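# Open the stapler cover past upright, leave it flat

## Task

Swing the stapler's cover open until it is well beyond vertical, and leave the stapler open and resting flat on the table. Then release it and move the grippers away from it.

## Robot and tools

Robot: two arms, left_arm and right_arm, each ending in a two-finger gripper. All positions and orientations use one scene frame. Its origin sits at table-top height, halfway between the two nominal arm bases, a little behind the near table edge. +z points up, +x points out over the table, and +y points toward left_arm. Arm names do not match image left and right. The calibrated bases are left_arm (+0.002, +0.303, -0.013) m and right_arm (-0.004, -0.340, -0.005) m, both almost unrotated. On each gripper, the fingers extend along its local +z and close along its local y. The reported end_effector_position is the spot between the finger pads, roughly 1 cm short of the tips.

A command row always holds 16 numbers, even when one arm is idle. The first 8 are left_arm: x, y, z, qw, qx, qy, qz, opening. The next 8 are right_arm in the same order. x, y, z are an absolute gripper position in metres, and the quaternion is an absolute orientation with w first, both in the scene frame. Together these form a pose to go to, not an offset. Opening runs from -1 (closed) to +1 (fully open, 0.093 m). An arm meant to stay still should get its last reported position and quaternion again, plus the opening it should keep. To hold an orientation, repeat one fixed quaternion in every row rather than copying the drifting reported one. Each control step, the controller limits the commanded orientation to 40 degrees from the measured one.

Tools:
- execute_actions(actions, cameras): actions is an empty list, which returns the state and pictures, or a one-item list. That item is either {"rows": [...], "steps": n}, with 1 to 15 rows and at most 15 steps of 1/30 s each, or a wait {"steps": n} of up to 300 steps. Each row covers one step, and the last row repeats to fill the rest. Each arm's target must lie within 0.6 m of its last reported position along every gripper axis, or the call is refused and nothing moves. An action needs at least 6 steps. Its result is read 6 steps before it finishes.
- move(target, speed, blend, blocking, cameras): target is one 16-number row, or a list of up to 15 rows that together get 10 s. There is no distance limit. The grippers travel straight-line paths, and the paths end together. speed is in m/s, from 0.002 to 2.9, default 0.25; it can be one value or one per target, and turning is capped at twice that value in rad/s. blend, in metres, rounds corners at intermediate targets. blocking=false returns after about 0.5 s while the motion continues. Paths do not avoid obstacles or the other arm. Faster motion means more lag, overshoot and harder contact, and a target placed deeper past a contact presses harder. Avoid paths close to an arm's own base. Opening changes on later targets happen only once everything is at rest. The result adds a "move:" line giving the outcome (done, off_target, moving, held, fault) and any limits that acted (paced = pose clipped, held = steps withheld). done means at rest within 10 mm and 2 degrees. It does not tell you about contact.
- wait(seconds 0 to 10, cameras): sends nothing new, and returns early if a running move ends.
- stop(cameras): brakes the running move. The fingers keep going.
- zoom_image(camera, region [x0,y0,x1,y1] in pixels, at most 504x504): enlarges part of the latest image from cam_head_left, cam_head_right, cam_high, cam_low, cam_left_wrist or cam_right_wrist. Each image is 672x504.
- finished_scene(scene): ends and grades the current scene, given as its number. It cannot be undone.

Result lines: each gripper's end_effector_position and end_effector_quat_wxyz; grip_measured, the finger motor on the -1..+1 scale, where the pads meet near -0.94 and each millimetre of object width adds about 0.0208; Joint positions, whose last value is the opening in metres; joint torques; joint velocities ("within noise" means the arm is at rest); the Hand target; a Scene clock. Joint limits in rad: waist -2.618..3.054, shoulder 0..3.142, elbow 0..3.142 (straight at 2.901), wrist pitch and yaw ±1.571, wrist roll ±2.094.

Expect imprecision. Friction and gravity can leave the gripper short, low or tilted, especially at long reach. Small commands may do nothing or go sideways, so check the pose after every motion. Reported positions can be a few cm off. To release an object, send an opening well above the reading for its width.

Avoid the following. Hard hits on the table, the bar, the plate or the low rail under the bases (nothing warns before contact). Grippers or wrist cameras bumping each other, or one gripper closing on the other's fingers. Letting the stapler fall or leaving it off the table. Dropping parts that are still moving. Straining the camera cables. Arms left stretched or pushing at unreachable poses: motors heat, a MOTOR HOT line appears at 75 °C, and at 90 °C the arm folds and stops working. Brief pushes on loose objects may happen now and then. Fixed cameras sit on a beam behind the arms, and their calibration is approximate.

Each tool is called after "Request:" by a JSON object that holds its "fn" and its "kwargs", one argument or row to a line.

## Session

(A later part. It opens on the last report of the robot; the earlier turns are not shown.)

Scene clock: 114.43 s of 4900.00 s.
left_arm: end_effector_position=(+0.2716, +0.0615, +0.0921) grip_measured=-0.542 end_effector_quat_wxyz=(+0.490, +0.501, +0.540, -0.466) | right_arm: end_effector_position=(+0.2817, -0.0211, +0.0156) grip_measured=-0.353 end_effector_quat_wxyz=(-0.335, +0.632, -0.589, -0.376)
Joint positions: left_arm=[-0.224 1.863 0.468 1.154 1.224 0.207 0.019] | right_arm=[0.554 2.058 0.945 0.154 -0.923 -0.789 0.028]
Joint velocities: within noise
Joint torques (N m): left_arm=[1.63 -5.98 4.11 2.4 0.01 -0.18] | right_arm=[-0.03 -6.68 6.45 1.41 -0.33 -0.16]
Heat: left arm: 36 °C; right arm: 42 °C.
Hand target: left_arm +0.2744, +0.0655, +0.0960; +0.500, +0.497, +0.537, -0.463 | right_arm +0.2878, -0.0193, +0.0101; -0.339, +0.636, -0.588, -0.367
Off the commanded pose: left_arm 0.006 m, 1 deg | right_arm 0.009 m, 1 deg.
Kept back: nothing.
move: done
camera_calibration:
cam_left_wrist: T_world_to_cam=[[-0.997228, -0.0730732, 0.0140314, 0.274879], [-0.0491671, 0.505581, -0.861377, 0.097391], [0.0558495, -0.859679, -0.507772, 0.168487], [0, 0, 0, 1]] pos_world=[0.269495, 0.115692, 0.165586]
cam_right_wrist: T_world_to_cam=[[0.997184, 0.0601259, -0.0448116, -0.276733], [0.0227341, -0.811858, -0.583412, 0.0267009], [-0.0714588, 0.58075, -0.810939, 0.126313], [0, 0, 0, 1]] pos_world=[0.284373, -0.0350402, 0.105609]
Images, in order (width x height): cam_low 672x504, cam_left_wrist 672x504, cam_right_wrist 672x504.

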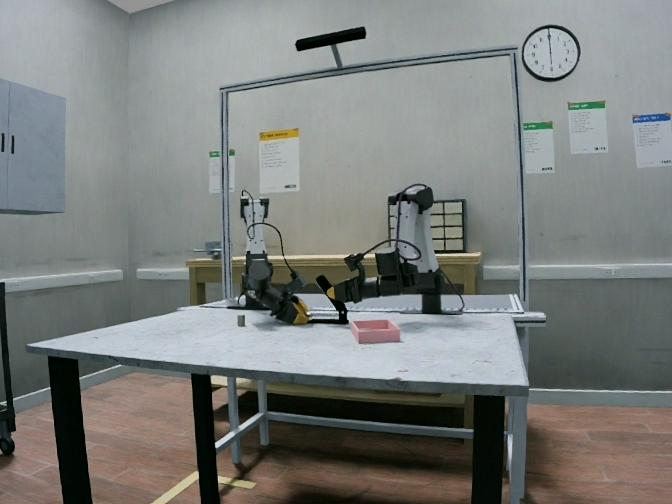

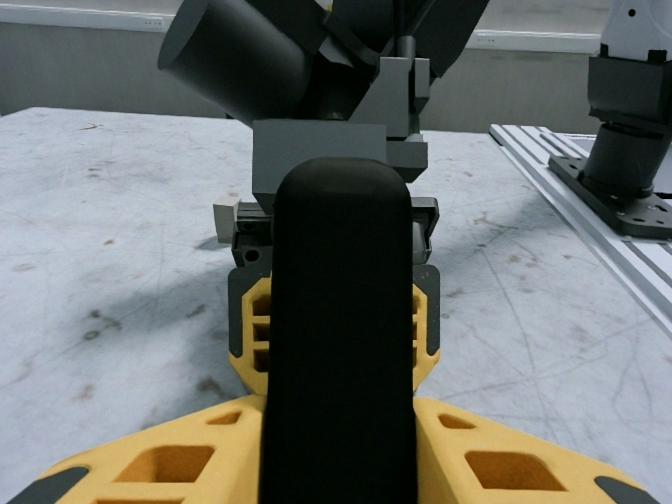

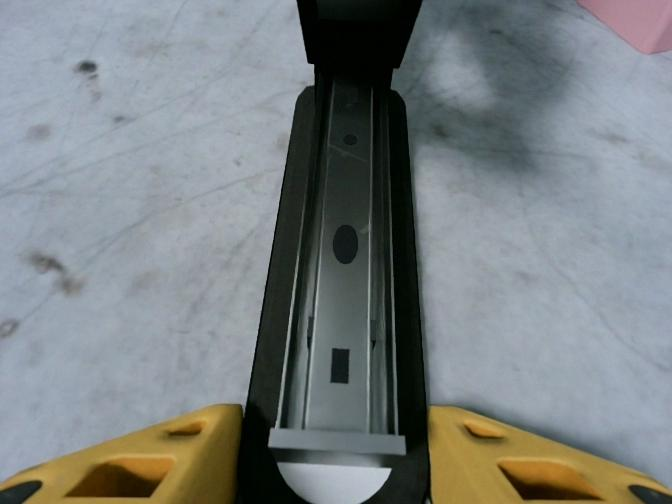

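Request:
{"fn": "move", "kwargs": {
  "target": [
    [0.2745,0.0660,0.096,0.5,0.495,0.536,-0.463,-0.45, 0.2880,-0.019,0.010,0.3394,-0.6359,0.5879,0.3672,-0.6],
    [0.2740,0.0750,0.100,0.5266,0.4725,0.5112,-0.4868,-0.45, 0.2880,-0.019,0.010,0.3394,-0.6359,0.5879,0.3672,-0.6],
    [0.2735,0.0850,0.1025,0.5266,0.4725,0.5112,-0.4868,-0.45, 0.2880,-0.019,0.010,0.3394,-0.6359,0.5879,0.3672,-0.6]
  ],
  "speed": 0.05,
  "blend": 0.006,
  "cameras": ["cam_low","cam_left_wrist","cam_right_wrist"]
}}

Request:
{"fn": "zoom_image", "kwargs": {
  "camera": "cam_low",
  "region": [230, 270, 380, 345]
}}

Scene clock: 117.40 s of 4900.00 s.
left_arm: end_effector_position=(+0.2717, +0.0732, +0.0952) grip_measured=-0.448 end_effector_quat_wxyz=(+0.502, +0.484, +0.523, -0.490) | right_arm: end_effector_position=(+0.2822, -0.0182, +0.0178) grip_measured=-0.352 end_effector_quat_wxyz=(-0.335, +0.630, -0.590, -0.379)
Joint positions: left_arm=[-0.177 1.987 0.45 1.498 1.292 0.004 0.024] | right_arm=[0.56 2.058 0.952 0.158 -0.924 -0.773 0.028]
Joint velocities: within noise
Joint torques (N m): left_arm=[4.15 -6.71 1.74 2.86 -0.03 -0.32] | right_arm=[-0.44 -6.76 6.06 1.38 -0.34 -0.3]
Heat: left arm: 36 °C; right arm: 42 °C.
Hand target: left_arm +0.2733, +0.0843, +0.1022; +0.520, +0.480, +0.518, -0.481 | right_arm +0.2877, -0.0192, +0.0101; -0.339, +0.636, -0.588, -0.367
Off the commanded pose: left_arm 0.014 m, 3 deg | right_arm 0.010 m, 2 deg.
joint sent to its limit (left arm) — joint 4 (wrist pitch), upper limit.
Kept back: nothing.
move: off_target (left_arm); blend cut to 0 m at target 1, 0.0052 m at target 2
camera_calibration:
cam_left_wrist: T_world_to_cam=[[-0.997806, -0.0594847, 0.0290646, 0.273526], [-0.0525193, 0.44389, -0.894541, 0.102754], [0.04031, -0.894105, -0.44604, 0.180994], [0, 0, 0, 1]] pos_world=[0.271027, 0.132486, 0.164698]
cam_right_wrist: T_world_to_cam=[[0.997029, 0.0584292, -0.0501884, -0.277134], [0.0179031, -0.809534, -0.5868, 0.0318257], [-0.0749155, 0.584158, -0.808175, 0.127373], [0, 0, 0, 1]] pos_world=[0.285283, -0.032449, 0.107706]
Images, in order (width x height): cam_low 672x504, cam_left_wrist 672x504, cam_right_wrist 672x504.

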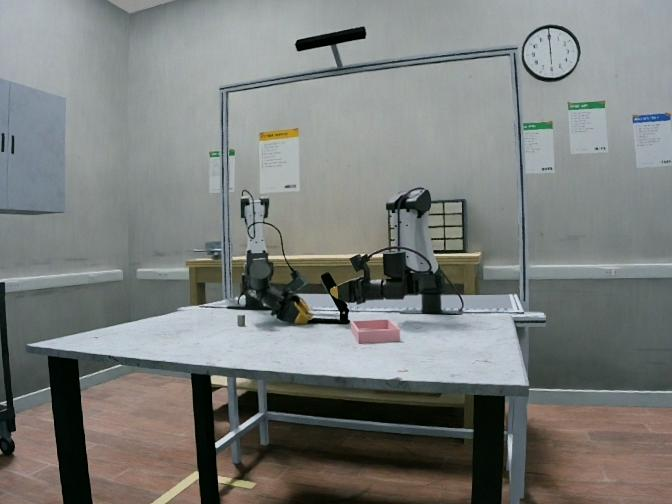

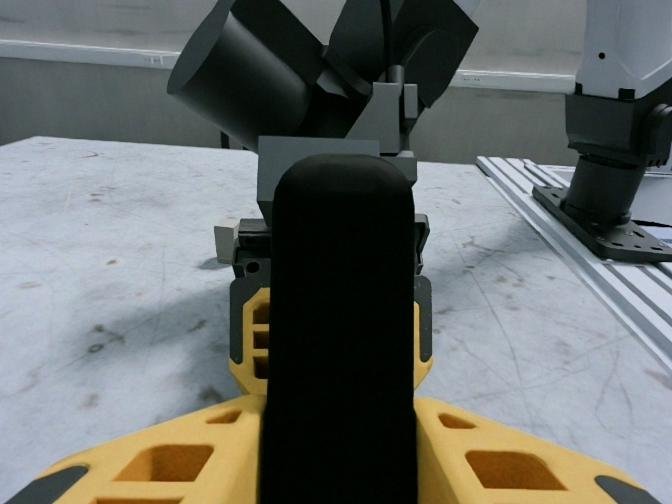

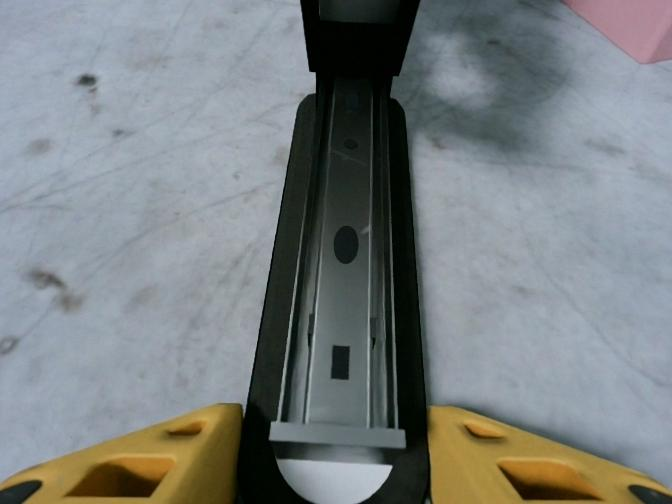

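Scaled by 3.360.

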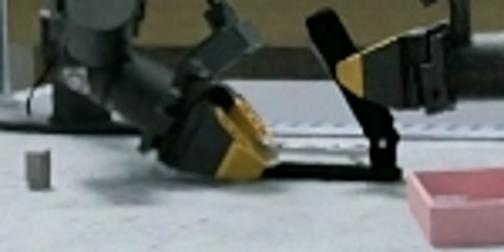

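Request:
{"fn": "move", "kwargs": {
  "target": [
    [0.2717,0.0740,0.0958,0.502,0.484,0.523,-0.490,-0.45, 0.2880,-0.019,0.010,0.3394,-0.6359,0.5879,0.3672,-0.55],
    [0.2717,0.0740,0.0958,0.502,0.484,0.523,-0.490,-0.45, 0.2880,-0.019,0.012,0.3394,-0.6359,0.5879,0.3672,0.1],
    [0.2717,0.0740,0.0958,0.502,0.484,0.523,-0.490,-0.45, 0.2920,-0.062,0.050,0.3394,-0.6359,0.5879,0.3672,0.2],
    [0.2717,0.0740,0.0958,0.502,0.484,0.523,-0.490,-0.45, 0.2910,-0.040,0.150,0.3894,-0.6015,0.5561,0.4212,0.2]
  ],
  "speed": 0.12
}}

Request:
{"fn": "zoom_image", "kwargs": {
  "camera": "cam_low",
  "region": [230, 245, 380, 345]
}}

Scene clock: 123.33 s of 4900.00 s.
left_arm: end_effector_position=(+0.2716, +0.0732, +0.0937) grip_measured=-0.448 end_effector_quat_wxyz=(+0.498, +0.483, +0.526, -0.492) | right_arm: end_effector_position=(+0.2879, -0.0450, +0.1247) grip_measured=+0.198 end_effector_quat_wxyz=(-0.363, +0.595, -0.579, -0.423)
Joint positions: left_arm=[-0.177 1.986 0.45 1.483 1.293 0.008 0.024] | right_arm=[0.457 1.801 1.024 -0.14 -1.071 -0.754 0.055]
Joint velocities: left_arm=[0.012 -0.022 0.002 0.037 -0.051 0.007 -0.004] | right_arm=[within noise]
Joint torques (N m): left_arm=[0.55 -6.72 3.63 2.01 -0.11 -0.04] | right_arm=[0.14 -10.58 8.12 1.47 -0.65 0.02]
Heat: left arm: 37 °C; right arm: 43 °C.
Hand target: left_arm +0.2716, +0.0740, +0.0957; +0.502, +0.484, +0.523, -0.490 | right_arm +0.2903, -0.0404, +0.1498; -0.389, +0.602, -0.556, -0.421
Off the commanded pose: left_arm 0.002 m, 1 deg | right_arm 0.026 m, 4 deg.
Kept back: nothing.
move: off_target (right_arm); target 3's new opening was sent with right_arm's hand 0.024 m and 4 deg from that target
camera_calibration:
cam_left_wrist: T_world_to_cam=[[-0.997543, -0.058857, 0.0380053, 0.272436], [-0.0603775, 0.447013, -0.892488, 0.103096], [0.0355402, -0.892589, -0.449468, 0.181872], [0, 0, 0, 1]] pos_world=[0.271528, 0.132286, 0.163403]
cam_right_wrist: T_world_to_cam=[[0.995061, 0.0474841, -0.087166, -0.271304], [-0.0243498, -0.734549, -0.678119, 0.0997102], [-0.0962275, 0.676892, -0.729765, 0.230449], [0, 0, 0, 1]] pos_world=[0.294568, -0.0698647, 0.212141]

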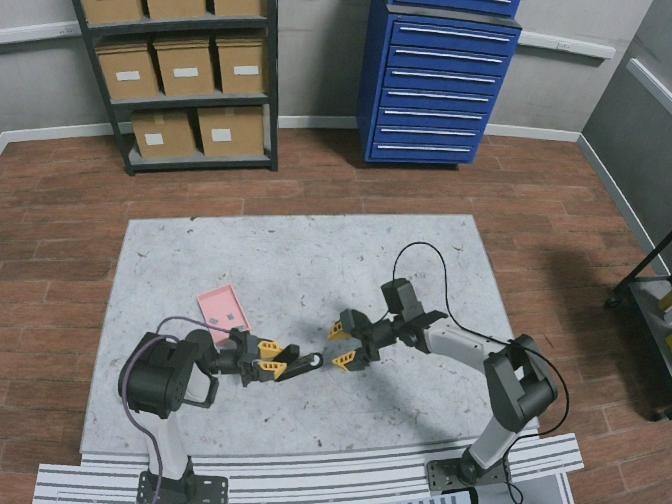

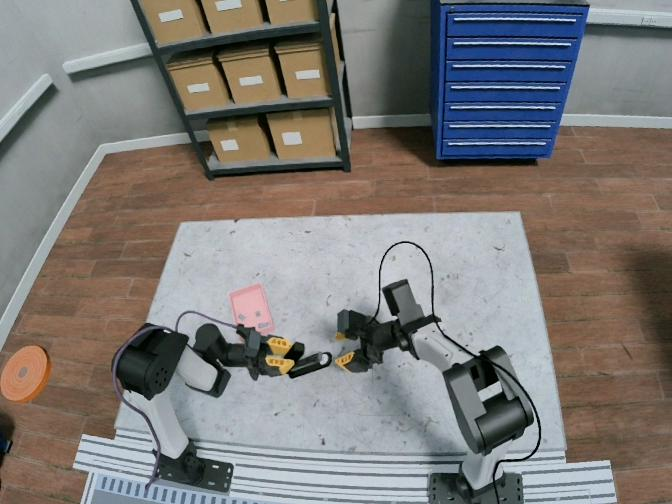

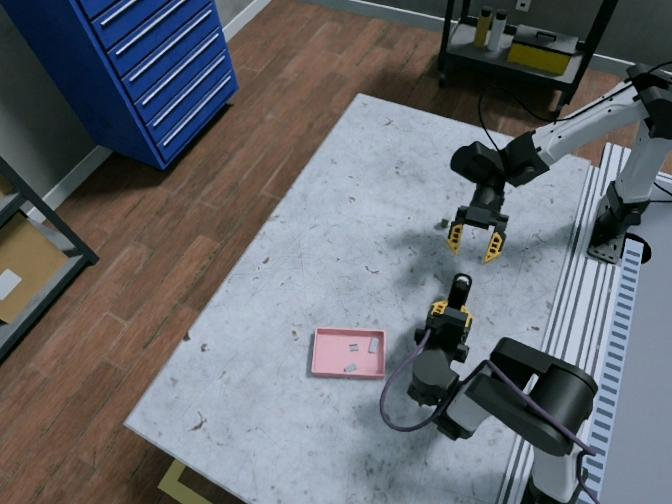

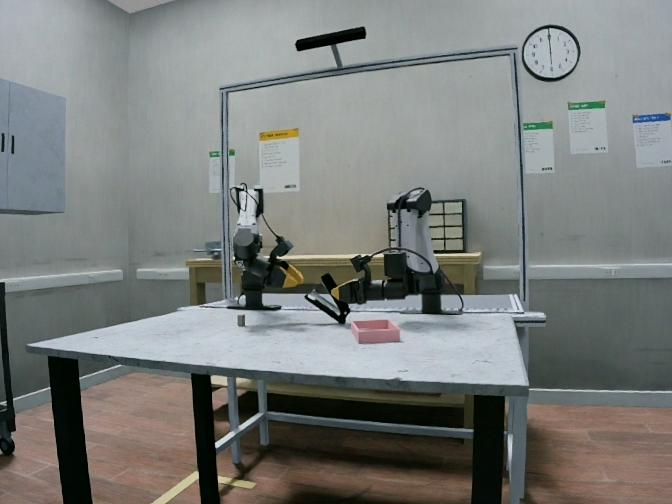

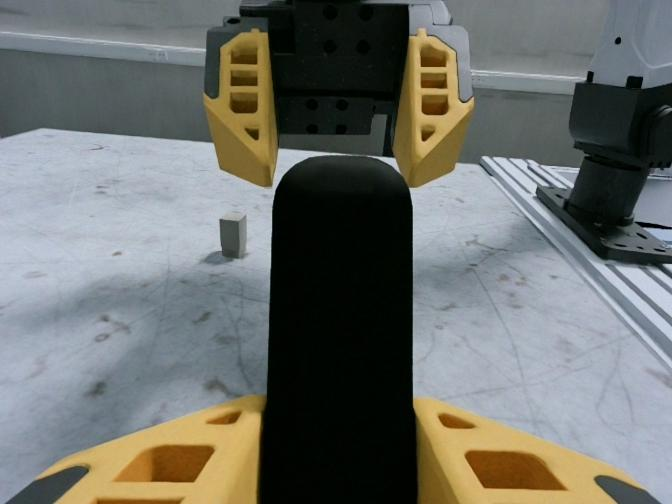

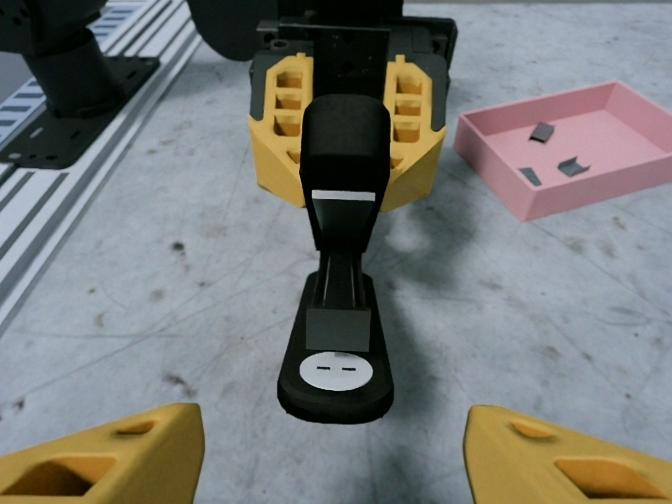

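Scaled by 3.360.

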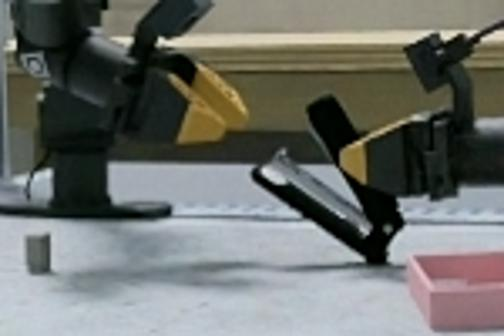

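Request:
{"fn": "move", "kwargs": {
  "target": [0.2717,0.0740,0.0958,0.502,0.484,0.523,-0.490,-0.5, 0.2870,0.020,0.155,0.3640,-0.6180,0.5710,0.3930,0.2],
  "speed": 0.1
}}

Request:
{"fn": "zoom_image", "kwargs": {
  "camera": "cam_low",
  "region": [230, 245, 380, 345]
}}

Scene clock: 127.67 s of 4900.00 s.
left_arm: end_effector_position=(+0.2715, +0.0732, +0.0936) grip_measured=-0.496 end_effector_quat_wxyz=(+0.498, +0.483, +0.526, -0.492) | right_arm: end_effector_position=(+0.2800, +0.0161, +0.1543) grip_measured=+0.198 end_effector_quat_wxyz=(-0.363, +0.622, -0.569, -0.398)
Joint positions: left_arm=[-0.177 1.986 0.45 1.483 1.293 0.008 0.021] | right_arm=[0.625 1.81 1.168 -0.14 -0.931 -0.635 0.055]
Joint velocities: within noise
Joint torques (N m): left_arm=[0.57 -6.74 3.62 2.01 -0.11 -0.03] | right_arm=[-0.01 -6.78 9.02 1.47 -0.31 0.01]
Heat: left arm: 38 °C; right arm: 44 °C.
Hand target: left_arm +0.2716, +0.0740, +0.0957; +0.502, +0.484, +0.523, -0.490 | right_arm +0.2869, +0.0198, +0.1551; -0.365, +0.619, -0.572, -0.394
Off the commanded pose: left_arm 0.002 m, 1 deg | right_arm 0.008 m, 1 deg.
Kept back: nothing.
move: done
camera_calibration:
cam_left_wrist: T_world_to_cam=[[-0.997532, -0.0588116, 0.0383581, 0.27237], [-0.0606755, 0.447084, -0.892432, 0.103158], [0.035336, -0.892556, -0.449549, 0.181936], [0, 0, 0, 1]] pos_world=[0.271528, 0.132286, 0.163403]
cam_right_wrist: T_world_to_cam=[[0.997054, 0.0708731, -0.0293166, -0.273533], [0.0349807, -0.76038, -0.648535, 0.143731], [-0.0682555, 0.6456, -0.76062, 0.207319], [0, 0, 0, 1]] pos_world=[0.28185, -0.00516844, 0.242887]

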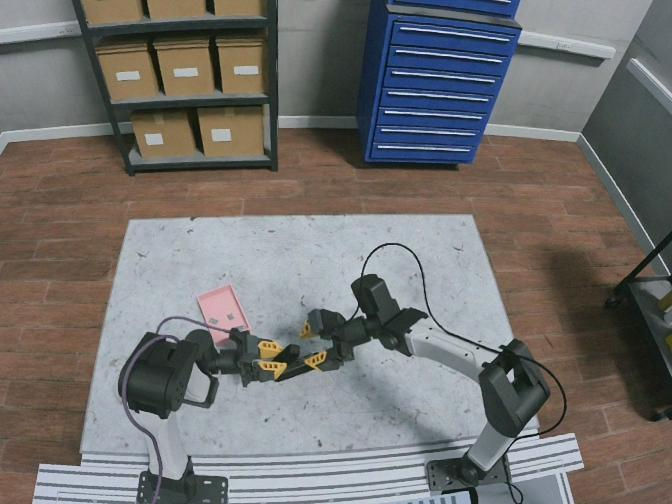

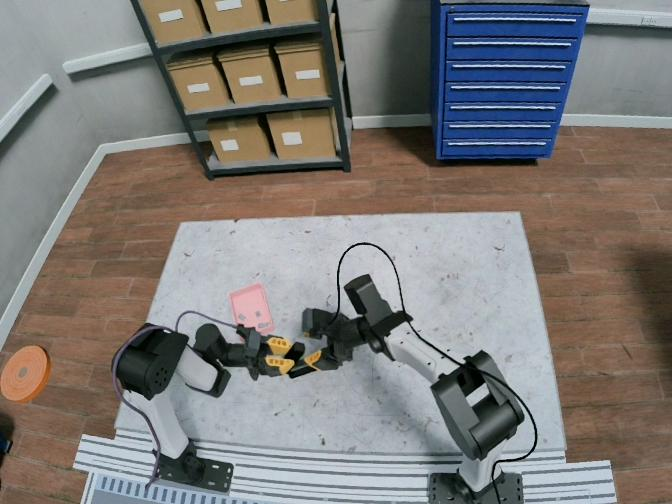

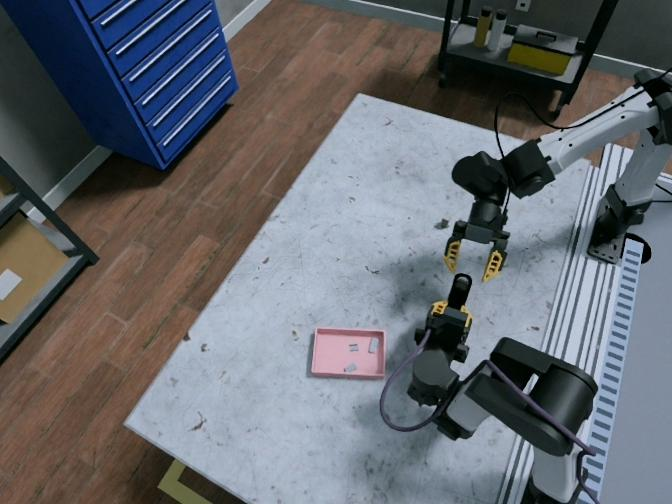

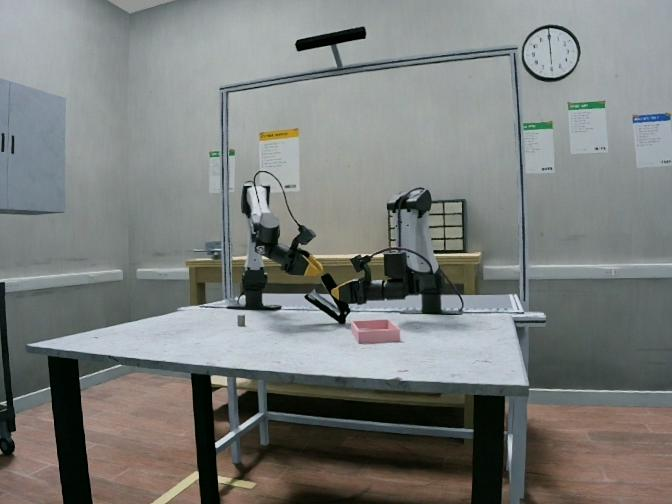

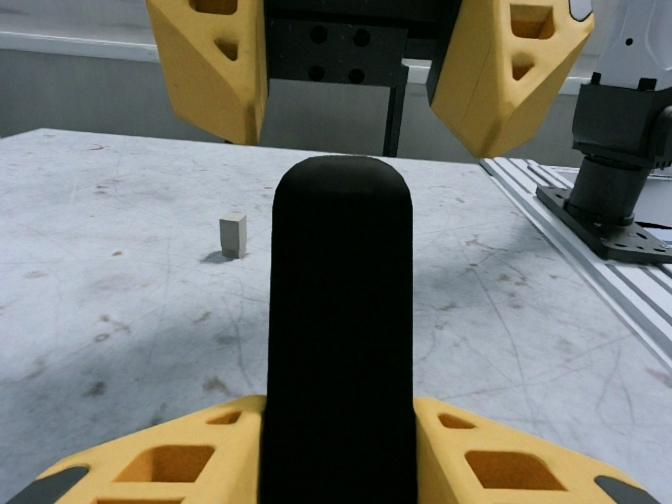

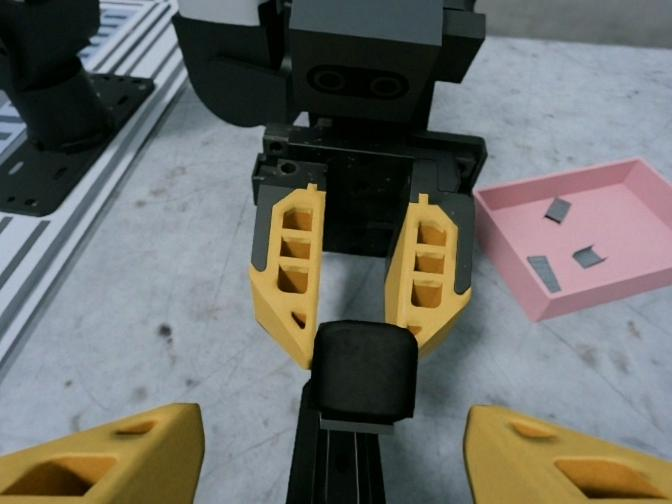

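Scaled by 3.360.

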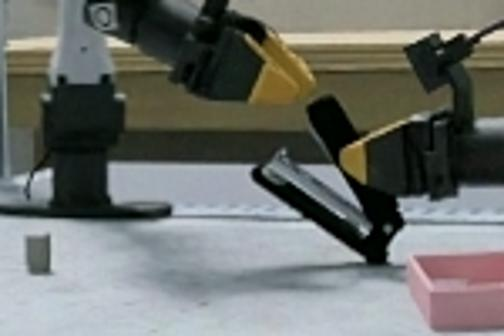

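Request:
{"fn": "move", "kwargs": {
  "target": [0.2717,0.0740,0.0958,0.502,0.484,0.523,-0.490,-0.5, 0.2900,0.056,0.130,0.3640,-0.6180,0.5710,0.3930,0.2],
  "speed": 0.08
}}

Request:
{"fn": "zoom_image", "kwargs": {
  "camera": "cam_low",
  "region": [230, 245, 380, 345]
}}

Scene clock: 129.20 s of 4900.00 s.
left_arm: end_effector_position=(+0.2715, +0.0732, +0.0936) grip_measured=-0.498 end_effector_quat_wxyz=(+0.498, +0.483, +0.526, -0.492) | right_arm: end_effector_position=(+0.2801, +0.0482, +0.1250) grip_measured=+0.198 end_effector_quat_wxyz=(-0.349, +0.620, -0.578, -0.400)
Joint positions: left_arm=[-0.177 1.986 0.45 1.483 1.293 0.008 0.021] | right_arm=[0.696 1.922 1.196 -0.03 -0.878 -0.558 0.055]
Joint velocities: within noise
Joint torques (N m): left_arm=[0.54 -6.74 3.62 2 -0.12 -0.03] | right_arm=[0.14 -7.62 9.17 1.91 -0.29 0.01]
Heat: left arm: 38 °C; right arm: 44 °C.
Hand target: left_arm +0.2716, +0.0740, +0.0957; +0.502, +0.484, +0.523, -0.490 | right_arm +0.2895, +0.0555, +0.1303; -0.365, +0.620, -0.572, -0.394
Off the commanded pose: left_arm 0.002 m, 1 deg | right_arm 0.014 m, 2 deg.
Kept back: nothing.
move: off_target (right_arm)
camera_calibration:
cam_left_wrist: T_world_to_cam=[[-0.997532, -0.0588116, 0.0383581, 0.27237], [-0.0606755, 0.447084, -0.892432, 0.103158], [0.035336, -0.892556, -0.449549, 0.181936], [0, 0, 0, 1]] pos_world=[0.271528, 0.132286, 0.163403]
cam_right_wrist: T_world_to_cam=[[0.996025, 0.0685421, -0.0568843, -0.272986], [0.0172294, -0.774827, -0.631939, 0.15268], [-0.0873899, 0.628447, -0.772928, 0.171922], [0, 0, 0, 1]] pos_world=[0.284294, 0.0289674, 0.213839]

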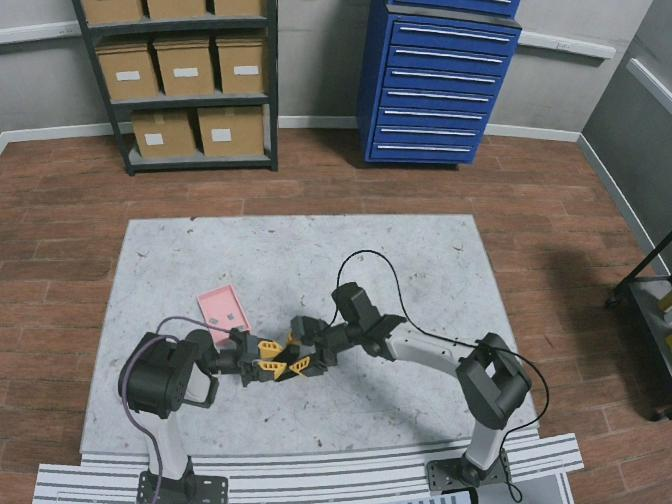

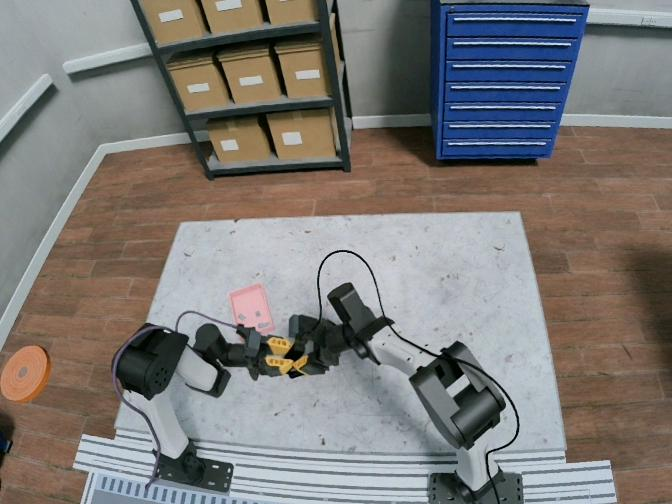

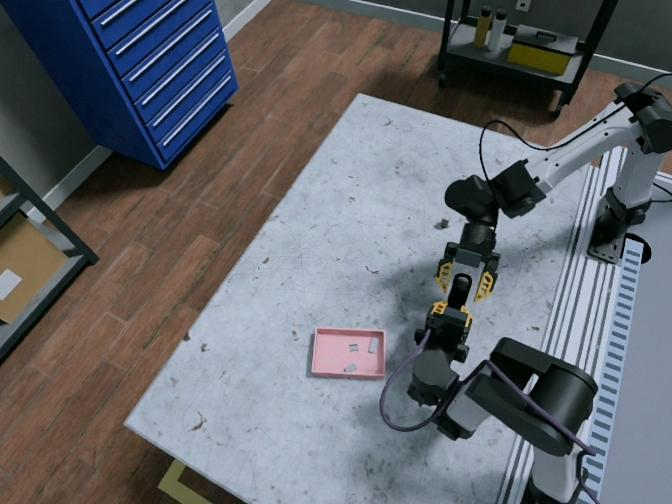

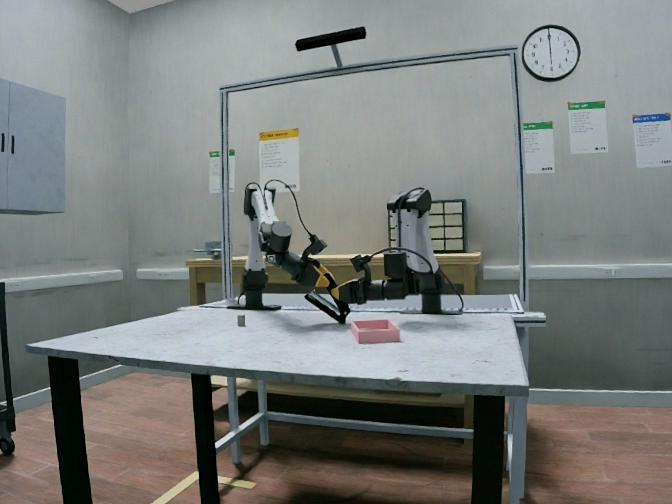

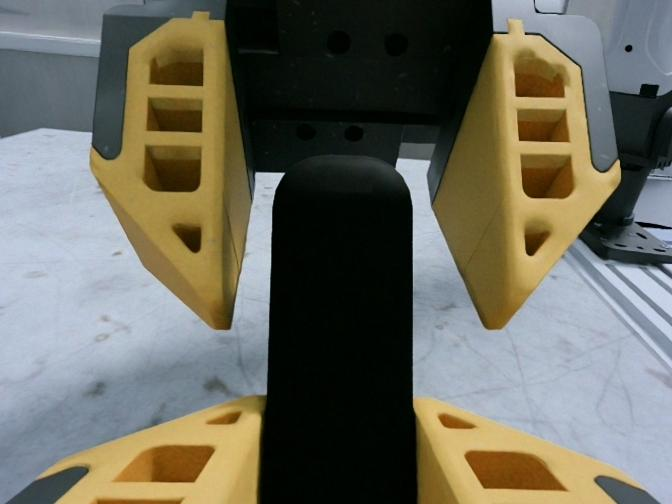

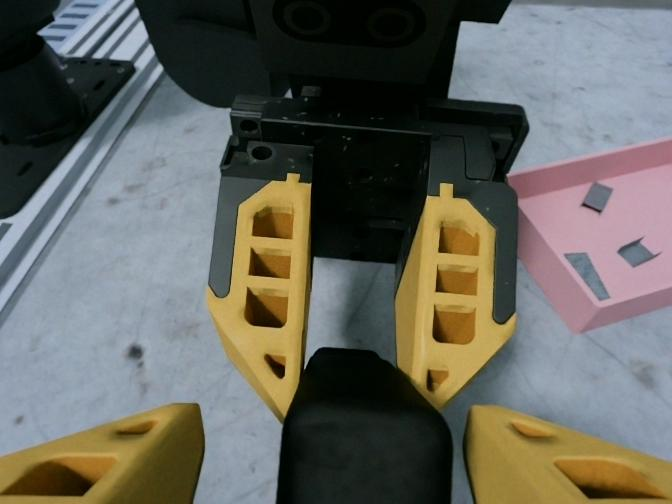

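Scaled by 3.360.

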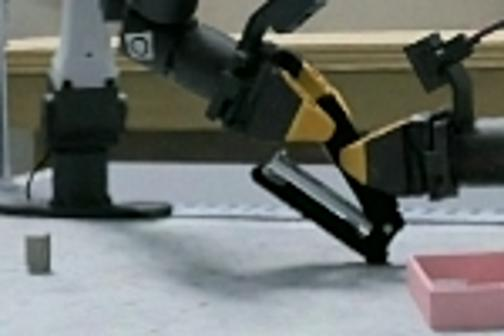

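Request:
{"fn": "move", "kwargs": {
  "target": [
    [0.2717,0.0740,0.0958,0.502,0.484,0.523,-0.490,-0.5, 0.2960,0.050,0.155,0.3640,-0.6180,0.5710,0.3930,0.2],
    [0.2717,0.0740,0.0958,0.502,0.484,0.523,-0.490,-0.5, 0.2970,0.051,0.142,0.3640,-0.6180,0.5710,0.3930,0.2]
  ],
  "speed": 0.08,
  "cameras": ["cam_low","cam_right_wrist","cam_left_wrist"]
}}

Request:
{"fn": "zoom_image", "kwargs": {
  "camera": "cam_low",
  "region": [230, 245, 380, 345]
}}

Scene clock: 130.40 s of 4900.00 s.
left_arm: end_effector_position=(+0.2715, +0.0732, +0.0936) grip_measured=-0.498 end_effector_quat_wxyz=(+0.498, +0.483, +0.526, -0.492) | right_arm: end_effector_position=(+0.2917, +0.0502, +0.1423) grip_measured=+0.198 end_effector_quat_wxyz=(-0.358, +0.617, -0.577, -0.396)
Joint positions: left_arm=[-0.177 1.986 0.45 1.483 1.293 0.008 0.021] | right_arm=[0.684 1.922 1.261 -0.078 -0.877 -0.559 0.055]
Joint velocities: within noise
Joint torques (N m): left_arm=[0.57 -6.75 3.6 2 -0.11 -0.04] | right_arm=[-0.57 -8.21 7.79 1.67 -0.45 -0.22]
Heat: left arm: 38 °C; right arm: 44 °C.
Hand target: left_arm +0.2716, +0.0740, +0.0957; +0.502, +0.484, +0.523, -0.490 | right_arm +0.2969, +0.0509, +0.1421; -0.365, +0.620, -0.572, -0.394
Off the commanded pose: left_arm 0.002 m, 1 deg | right_arm 0.005 m, 1 deg.
Kept back: nothing.
move: done
camera_calibration:
cam_left_wrist: T_world_to_cam=[[-0.997532, -0.0588116, 0.0383581, 0.27237], [-0.0606755, 0.447084, -0.892432, 0.103158], [0.035336, -0.892556, -0.449549, 0.181936], [0, 0, 0, 1]] pos_world=[0.271528, 0.132286, 0.163403]
cam_right_wrist: T_world_to_cam=[[0.99747, 0.0572306, -0.0421681, -0.285605], [0.0170383, -0.768362, -0.639789, 0.165818], [-0.0690158, 0.637451, -0.767393, 0.178551], [0, 0, 0, 1]] pos_world=[0.29438, 0.029936, 0.231064]
Images, in order (width x height): cam_low 672x504, cam_left_wrist 672x504, cam_right_wrist 672x504.

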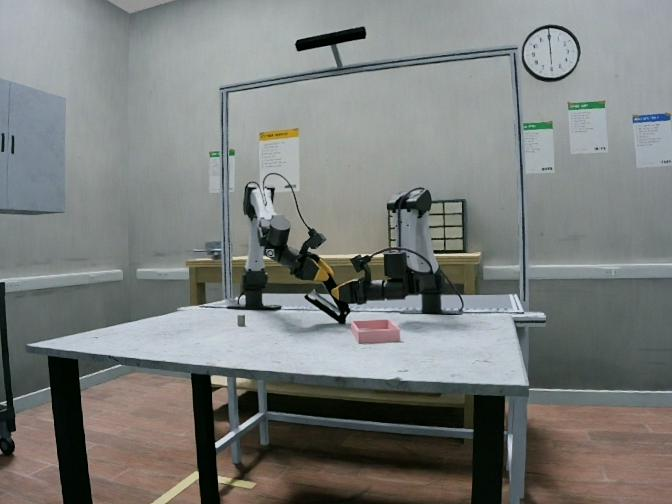

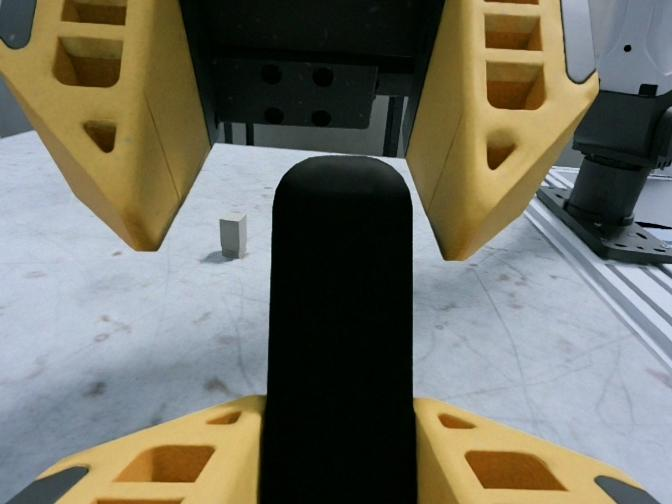

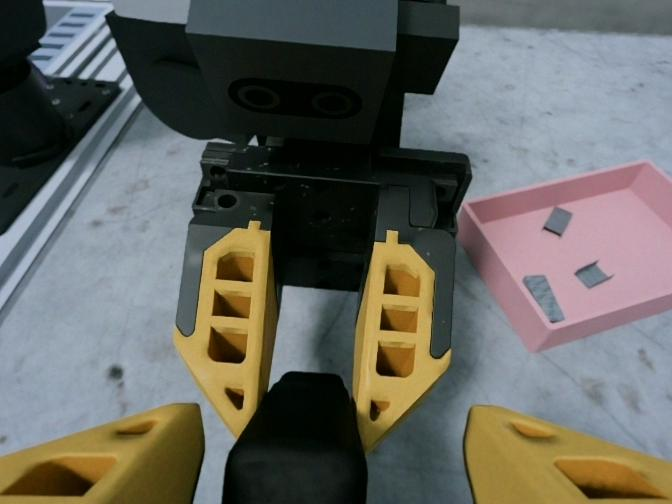

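Scaled by 3.360.

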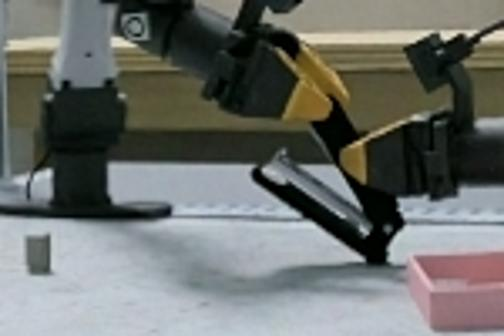

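Request:
{"fn": "move", "kwargs": {
  "target": [0.2717,0.0740,0.0958,0.502,0.484,0.523,-0.490,-0.5, 0.2840,0.053,0.130,0.3640,-0.6180,0.5710,0.3930,0.2],
  "speed": 0.06,
  "cameras": ["cam_low","cam_right_wrist","cam_left_wrist"]
}}

Request:
{"fn": "zoom_image", "kwargs": {
  "camera": "cam_low",
  "region": [230, 245, 380, 345]
}}

Scene clock: 131.70 s of 4900.00 s.
left_arm: end_effector_position=(+0.2715, +0.0732, +0.0936) grip_measured=-0.498 end_effector_quat_wxyz=(+0.498, +0.483, +0.526, -0.492) | right_arm: end_effector_position=(+0.2805, +0.0505, +0.1273) grip_measured=+0.198 end_effector_quat_wxyz=(-0.353, +0.621, -0.576, -0.399)
Joint positions: left_arm=[-0.177 1.986 0.45 1.483 1.293 0.008 0.021] | right_arm=[0.7 1.922 1.2 -0.021 -0.875 -0.555 0.055]
Joint velocities: within noise
Joint torques (N m): left_arm=[0.55 -6.74 3.62 2.01 -0.11 -0.04] | right_arm=[0.16 -9.05 6.48 1.85 -0.33 0]
Heat: left arm: 38 °C; right arm: 44 °C.
Hand target: left_arm +0.2716, +0.0740, +0.0957; +0.502, +0.484, +0.523, -0.490 | right_arm +0.2839, +0.0529, +0.1302; -0.365, +0.620, -0.572, -0.394
Off the commanded pose: left_arm 0.002 m, 1 deg | right_arm 0.005 m, 2 deg.
Kept back: nothing.
move: done
camera_calibration:
cam_left_wrist: T_world_to_cam=[[-0.997532, -0.0588116, 0.0383581, 0.27237], [-0.0606755, 0.447084, -0.892432, 0.103158], [0.035336, -0.892556, -0.449549, 0.181936], [0, 0, 0, 1]] pos_world=[0.271528, 0.132286, 0.163403]
cam_right_wrist: T_world_to_cam=[[0.996412, 0.0693469, -0.0485186, -0.274601], [0.0226757, -0.771052, -0.636369, 0.154753], [-0.0815405, 0.632985, -0.769858, 0.170157], [0, 0, 0, 1]] pos_world=[0.283981, 0.0306582, 0.216153]
Images, in order (width x height): cam_low 672x504, cam_left_wrist 672x504, cam_right_wrist 672x504.

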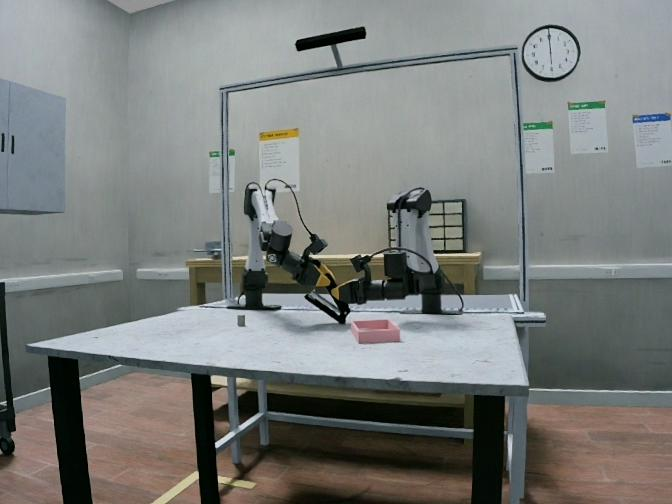

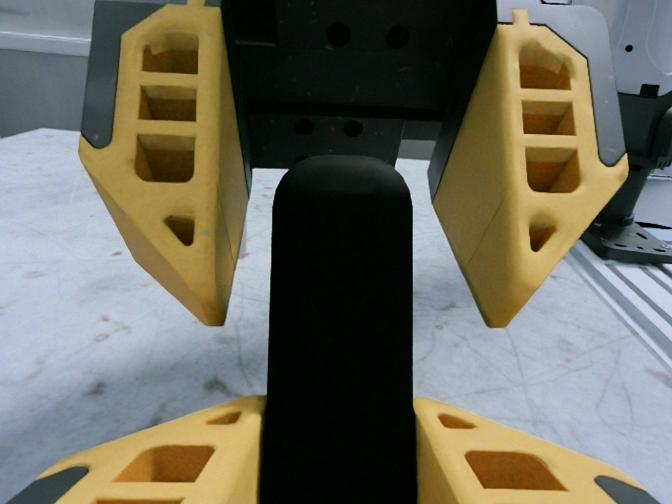

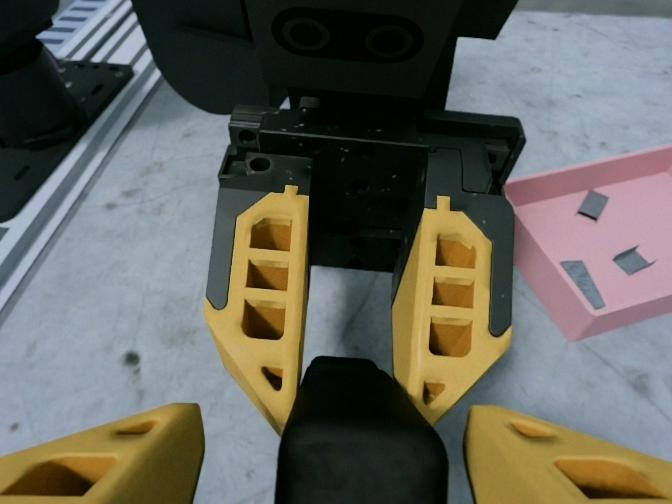

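Scaled by 3.360.

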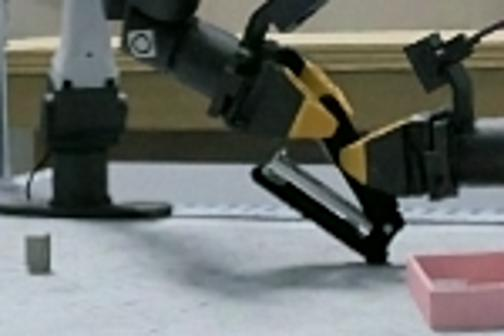

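Request:
{"fn": "move", "kwargs": {
  "target": [
    [0.2717,0.0740,0.0958,0.502,0.484,0.523,-0.490,-0.5, 0.2905,0.052,0.141,0.3640,-0.6180,0.5710,0.3930,0.2],
    [0.2717,0.0740,0.0958,0.502,0.484,0.523,-0.490,-0.5, 0.2900,0.052,0.139,0.3640,-0.6180,0.5710,0.3930,-0.2]
  ],
  "speed": 0.06,
  "cameras": ["cam_low","cam_right_wrist","cam_left_wrist"]
}}

Request:
{"fn": "zoom_image", "kwargs": {
  "camera": "cam_low",
  "region": [230, 245, 380, 345]
}}

Scene clock: 133.17 s of 4900.00 s.
left_arm: end_effector_position=(+0.2715, +0.0732, +0.0936) grip_measured=-0.498 end_effector_quat_wxyz=(+0.498, +0.483, +0.526, -0.492) | right_arm: end_effector_position=(+0.2812, +0.0511, +0.1293) grip_measured=-0.198 end_effector_quat_wxyz=(-0.352, +0.620, -0.576, -0.399)
Joint positions: left_arm=[-0.177 1.986 0.45 1.483 1.293 0.008 0.021] | right_arm=[0.7 1.922 1.21 -0.032 -0.875 -0.554 0.036]
Joint velocities: within noise
Joint torques (N m): left_arm=[0.57 -6.75 3.63 2 -0.12 -0.04] | right_arm=[-0.84 -9.28 9.09 1.52 -0.37 -0.11]
Heat: left arm: 38 °C; right arm: 44 °C.
Hand target: left_arm +0.2716, +0.0740, +0.0957; +0.502, +0.484, +0.523, -0.490 | right_arm +0.2898, +0.0518, +0.1392; -0.365, +0.620, -0.572, -0.394
Off the commanded pose: left_arm 0.002 m, 1 deg | right_arm 0.013 m, 2 deg.
Kept back: nothing.
move: off_target (right_arm); target 2's new opening was sent with right_arm's hand 0.013 m and 2 deg from that target
camera_calibration:
cam_left_wrist: T_world_to_cam=[[-0.997532, -0.0588116, 0.0383581, 0.27237], [-0.0606755, 0.447084, -0.892432, 0.103158], [0.035336, -0.892556, -0.449549, 0.181936], [0, 0, 0, 1]] pos_world=[0.271528, 0.132286, 0.163403]
cam_right_wrist: T_world_to_cam=[[0.996374, 0.0688614, -0.0499755, -0.275108], [0.0214646, -0.771793, -0.635511, 0.156726], [-0.0823329, 0.632134, -0.770473, 0.171711], [0, 0, 0, 1]] pos_world=[0.284884, 0.0313596, 0.218151]
Images, in order (width x height): cam_low 672x504, cam_left_wrist 672x504, cam_right_wrist 672x504.

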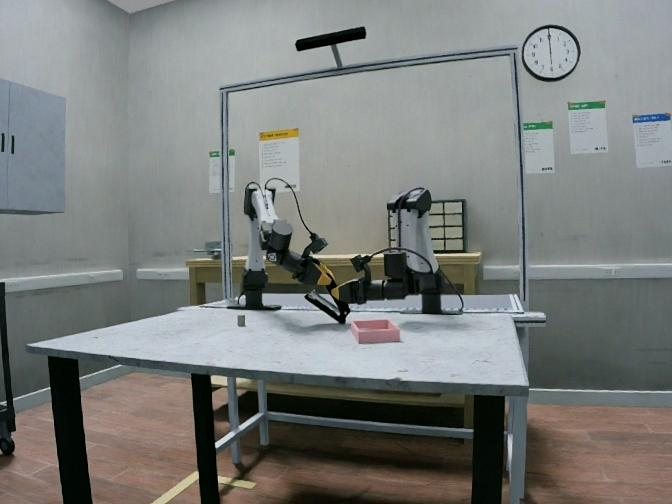

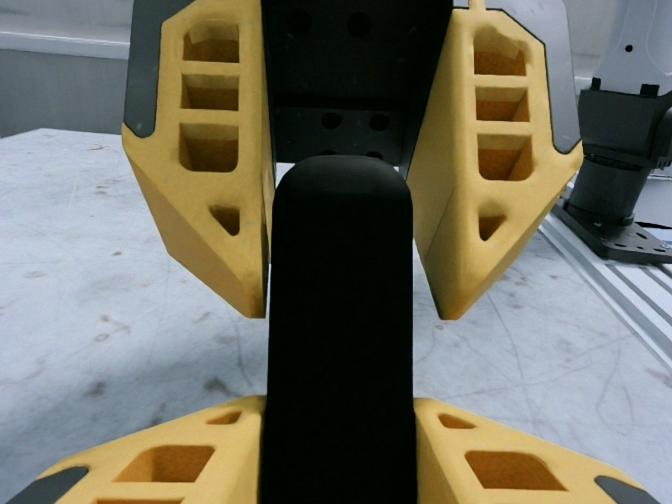

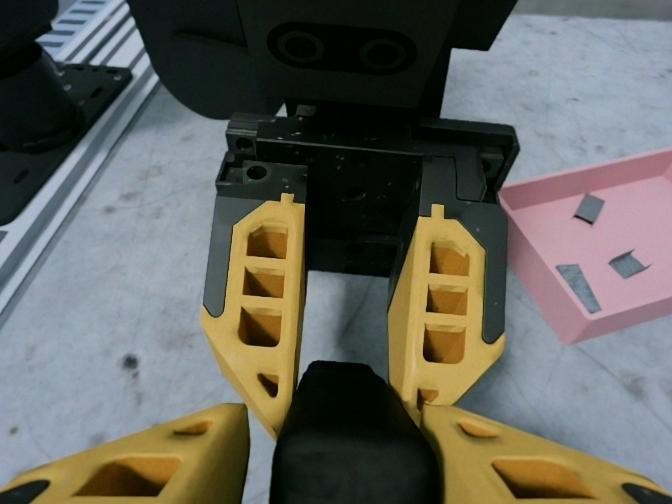

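Scaled by 3.360.

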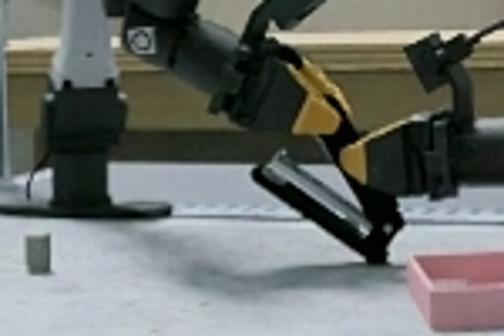

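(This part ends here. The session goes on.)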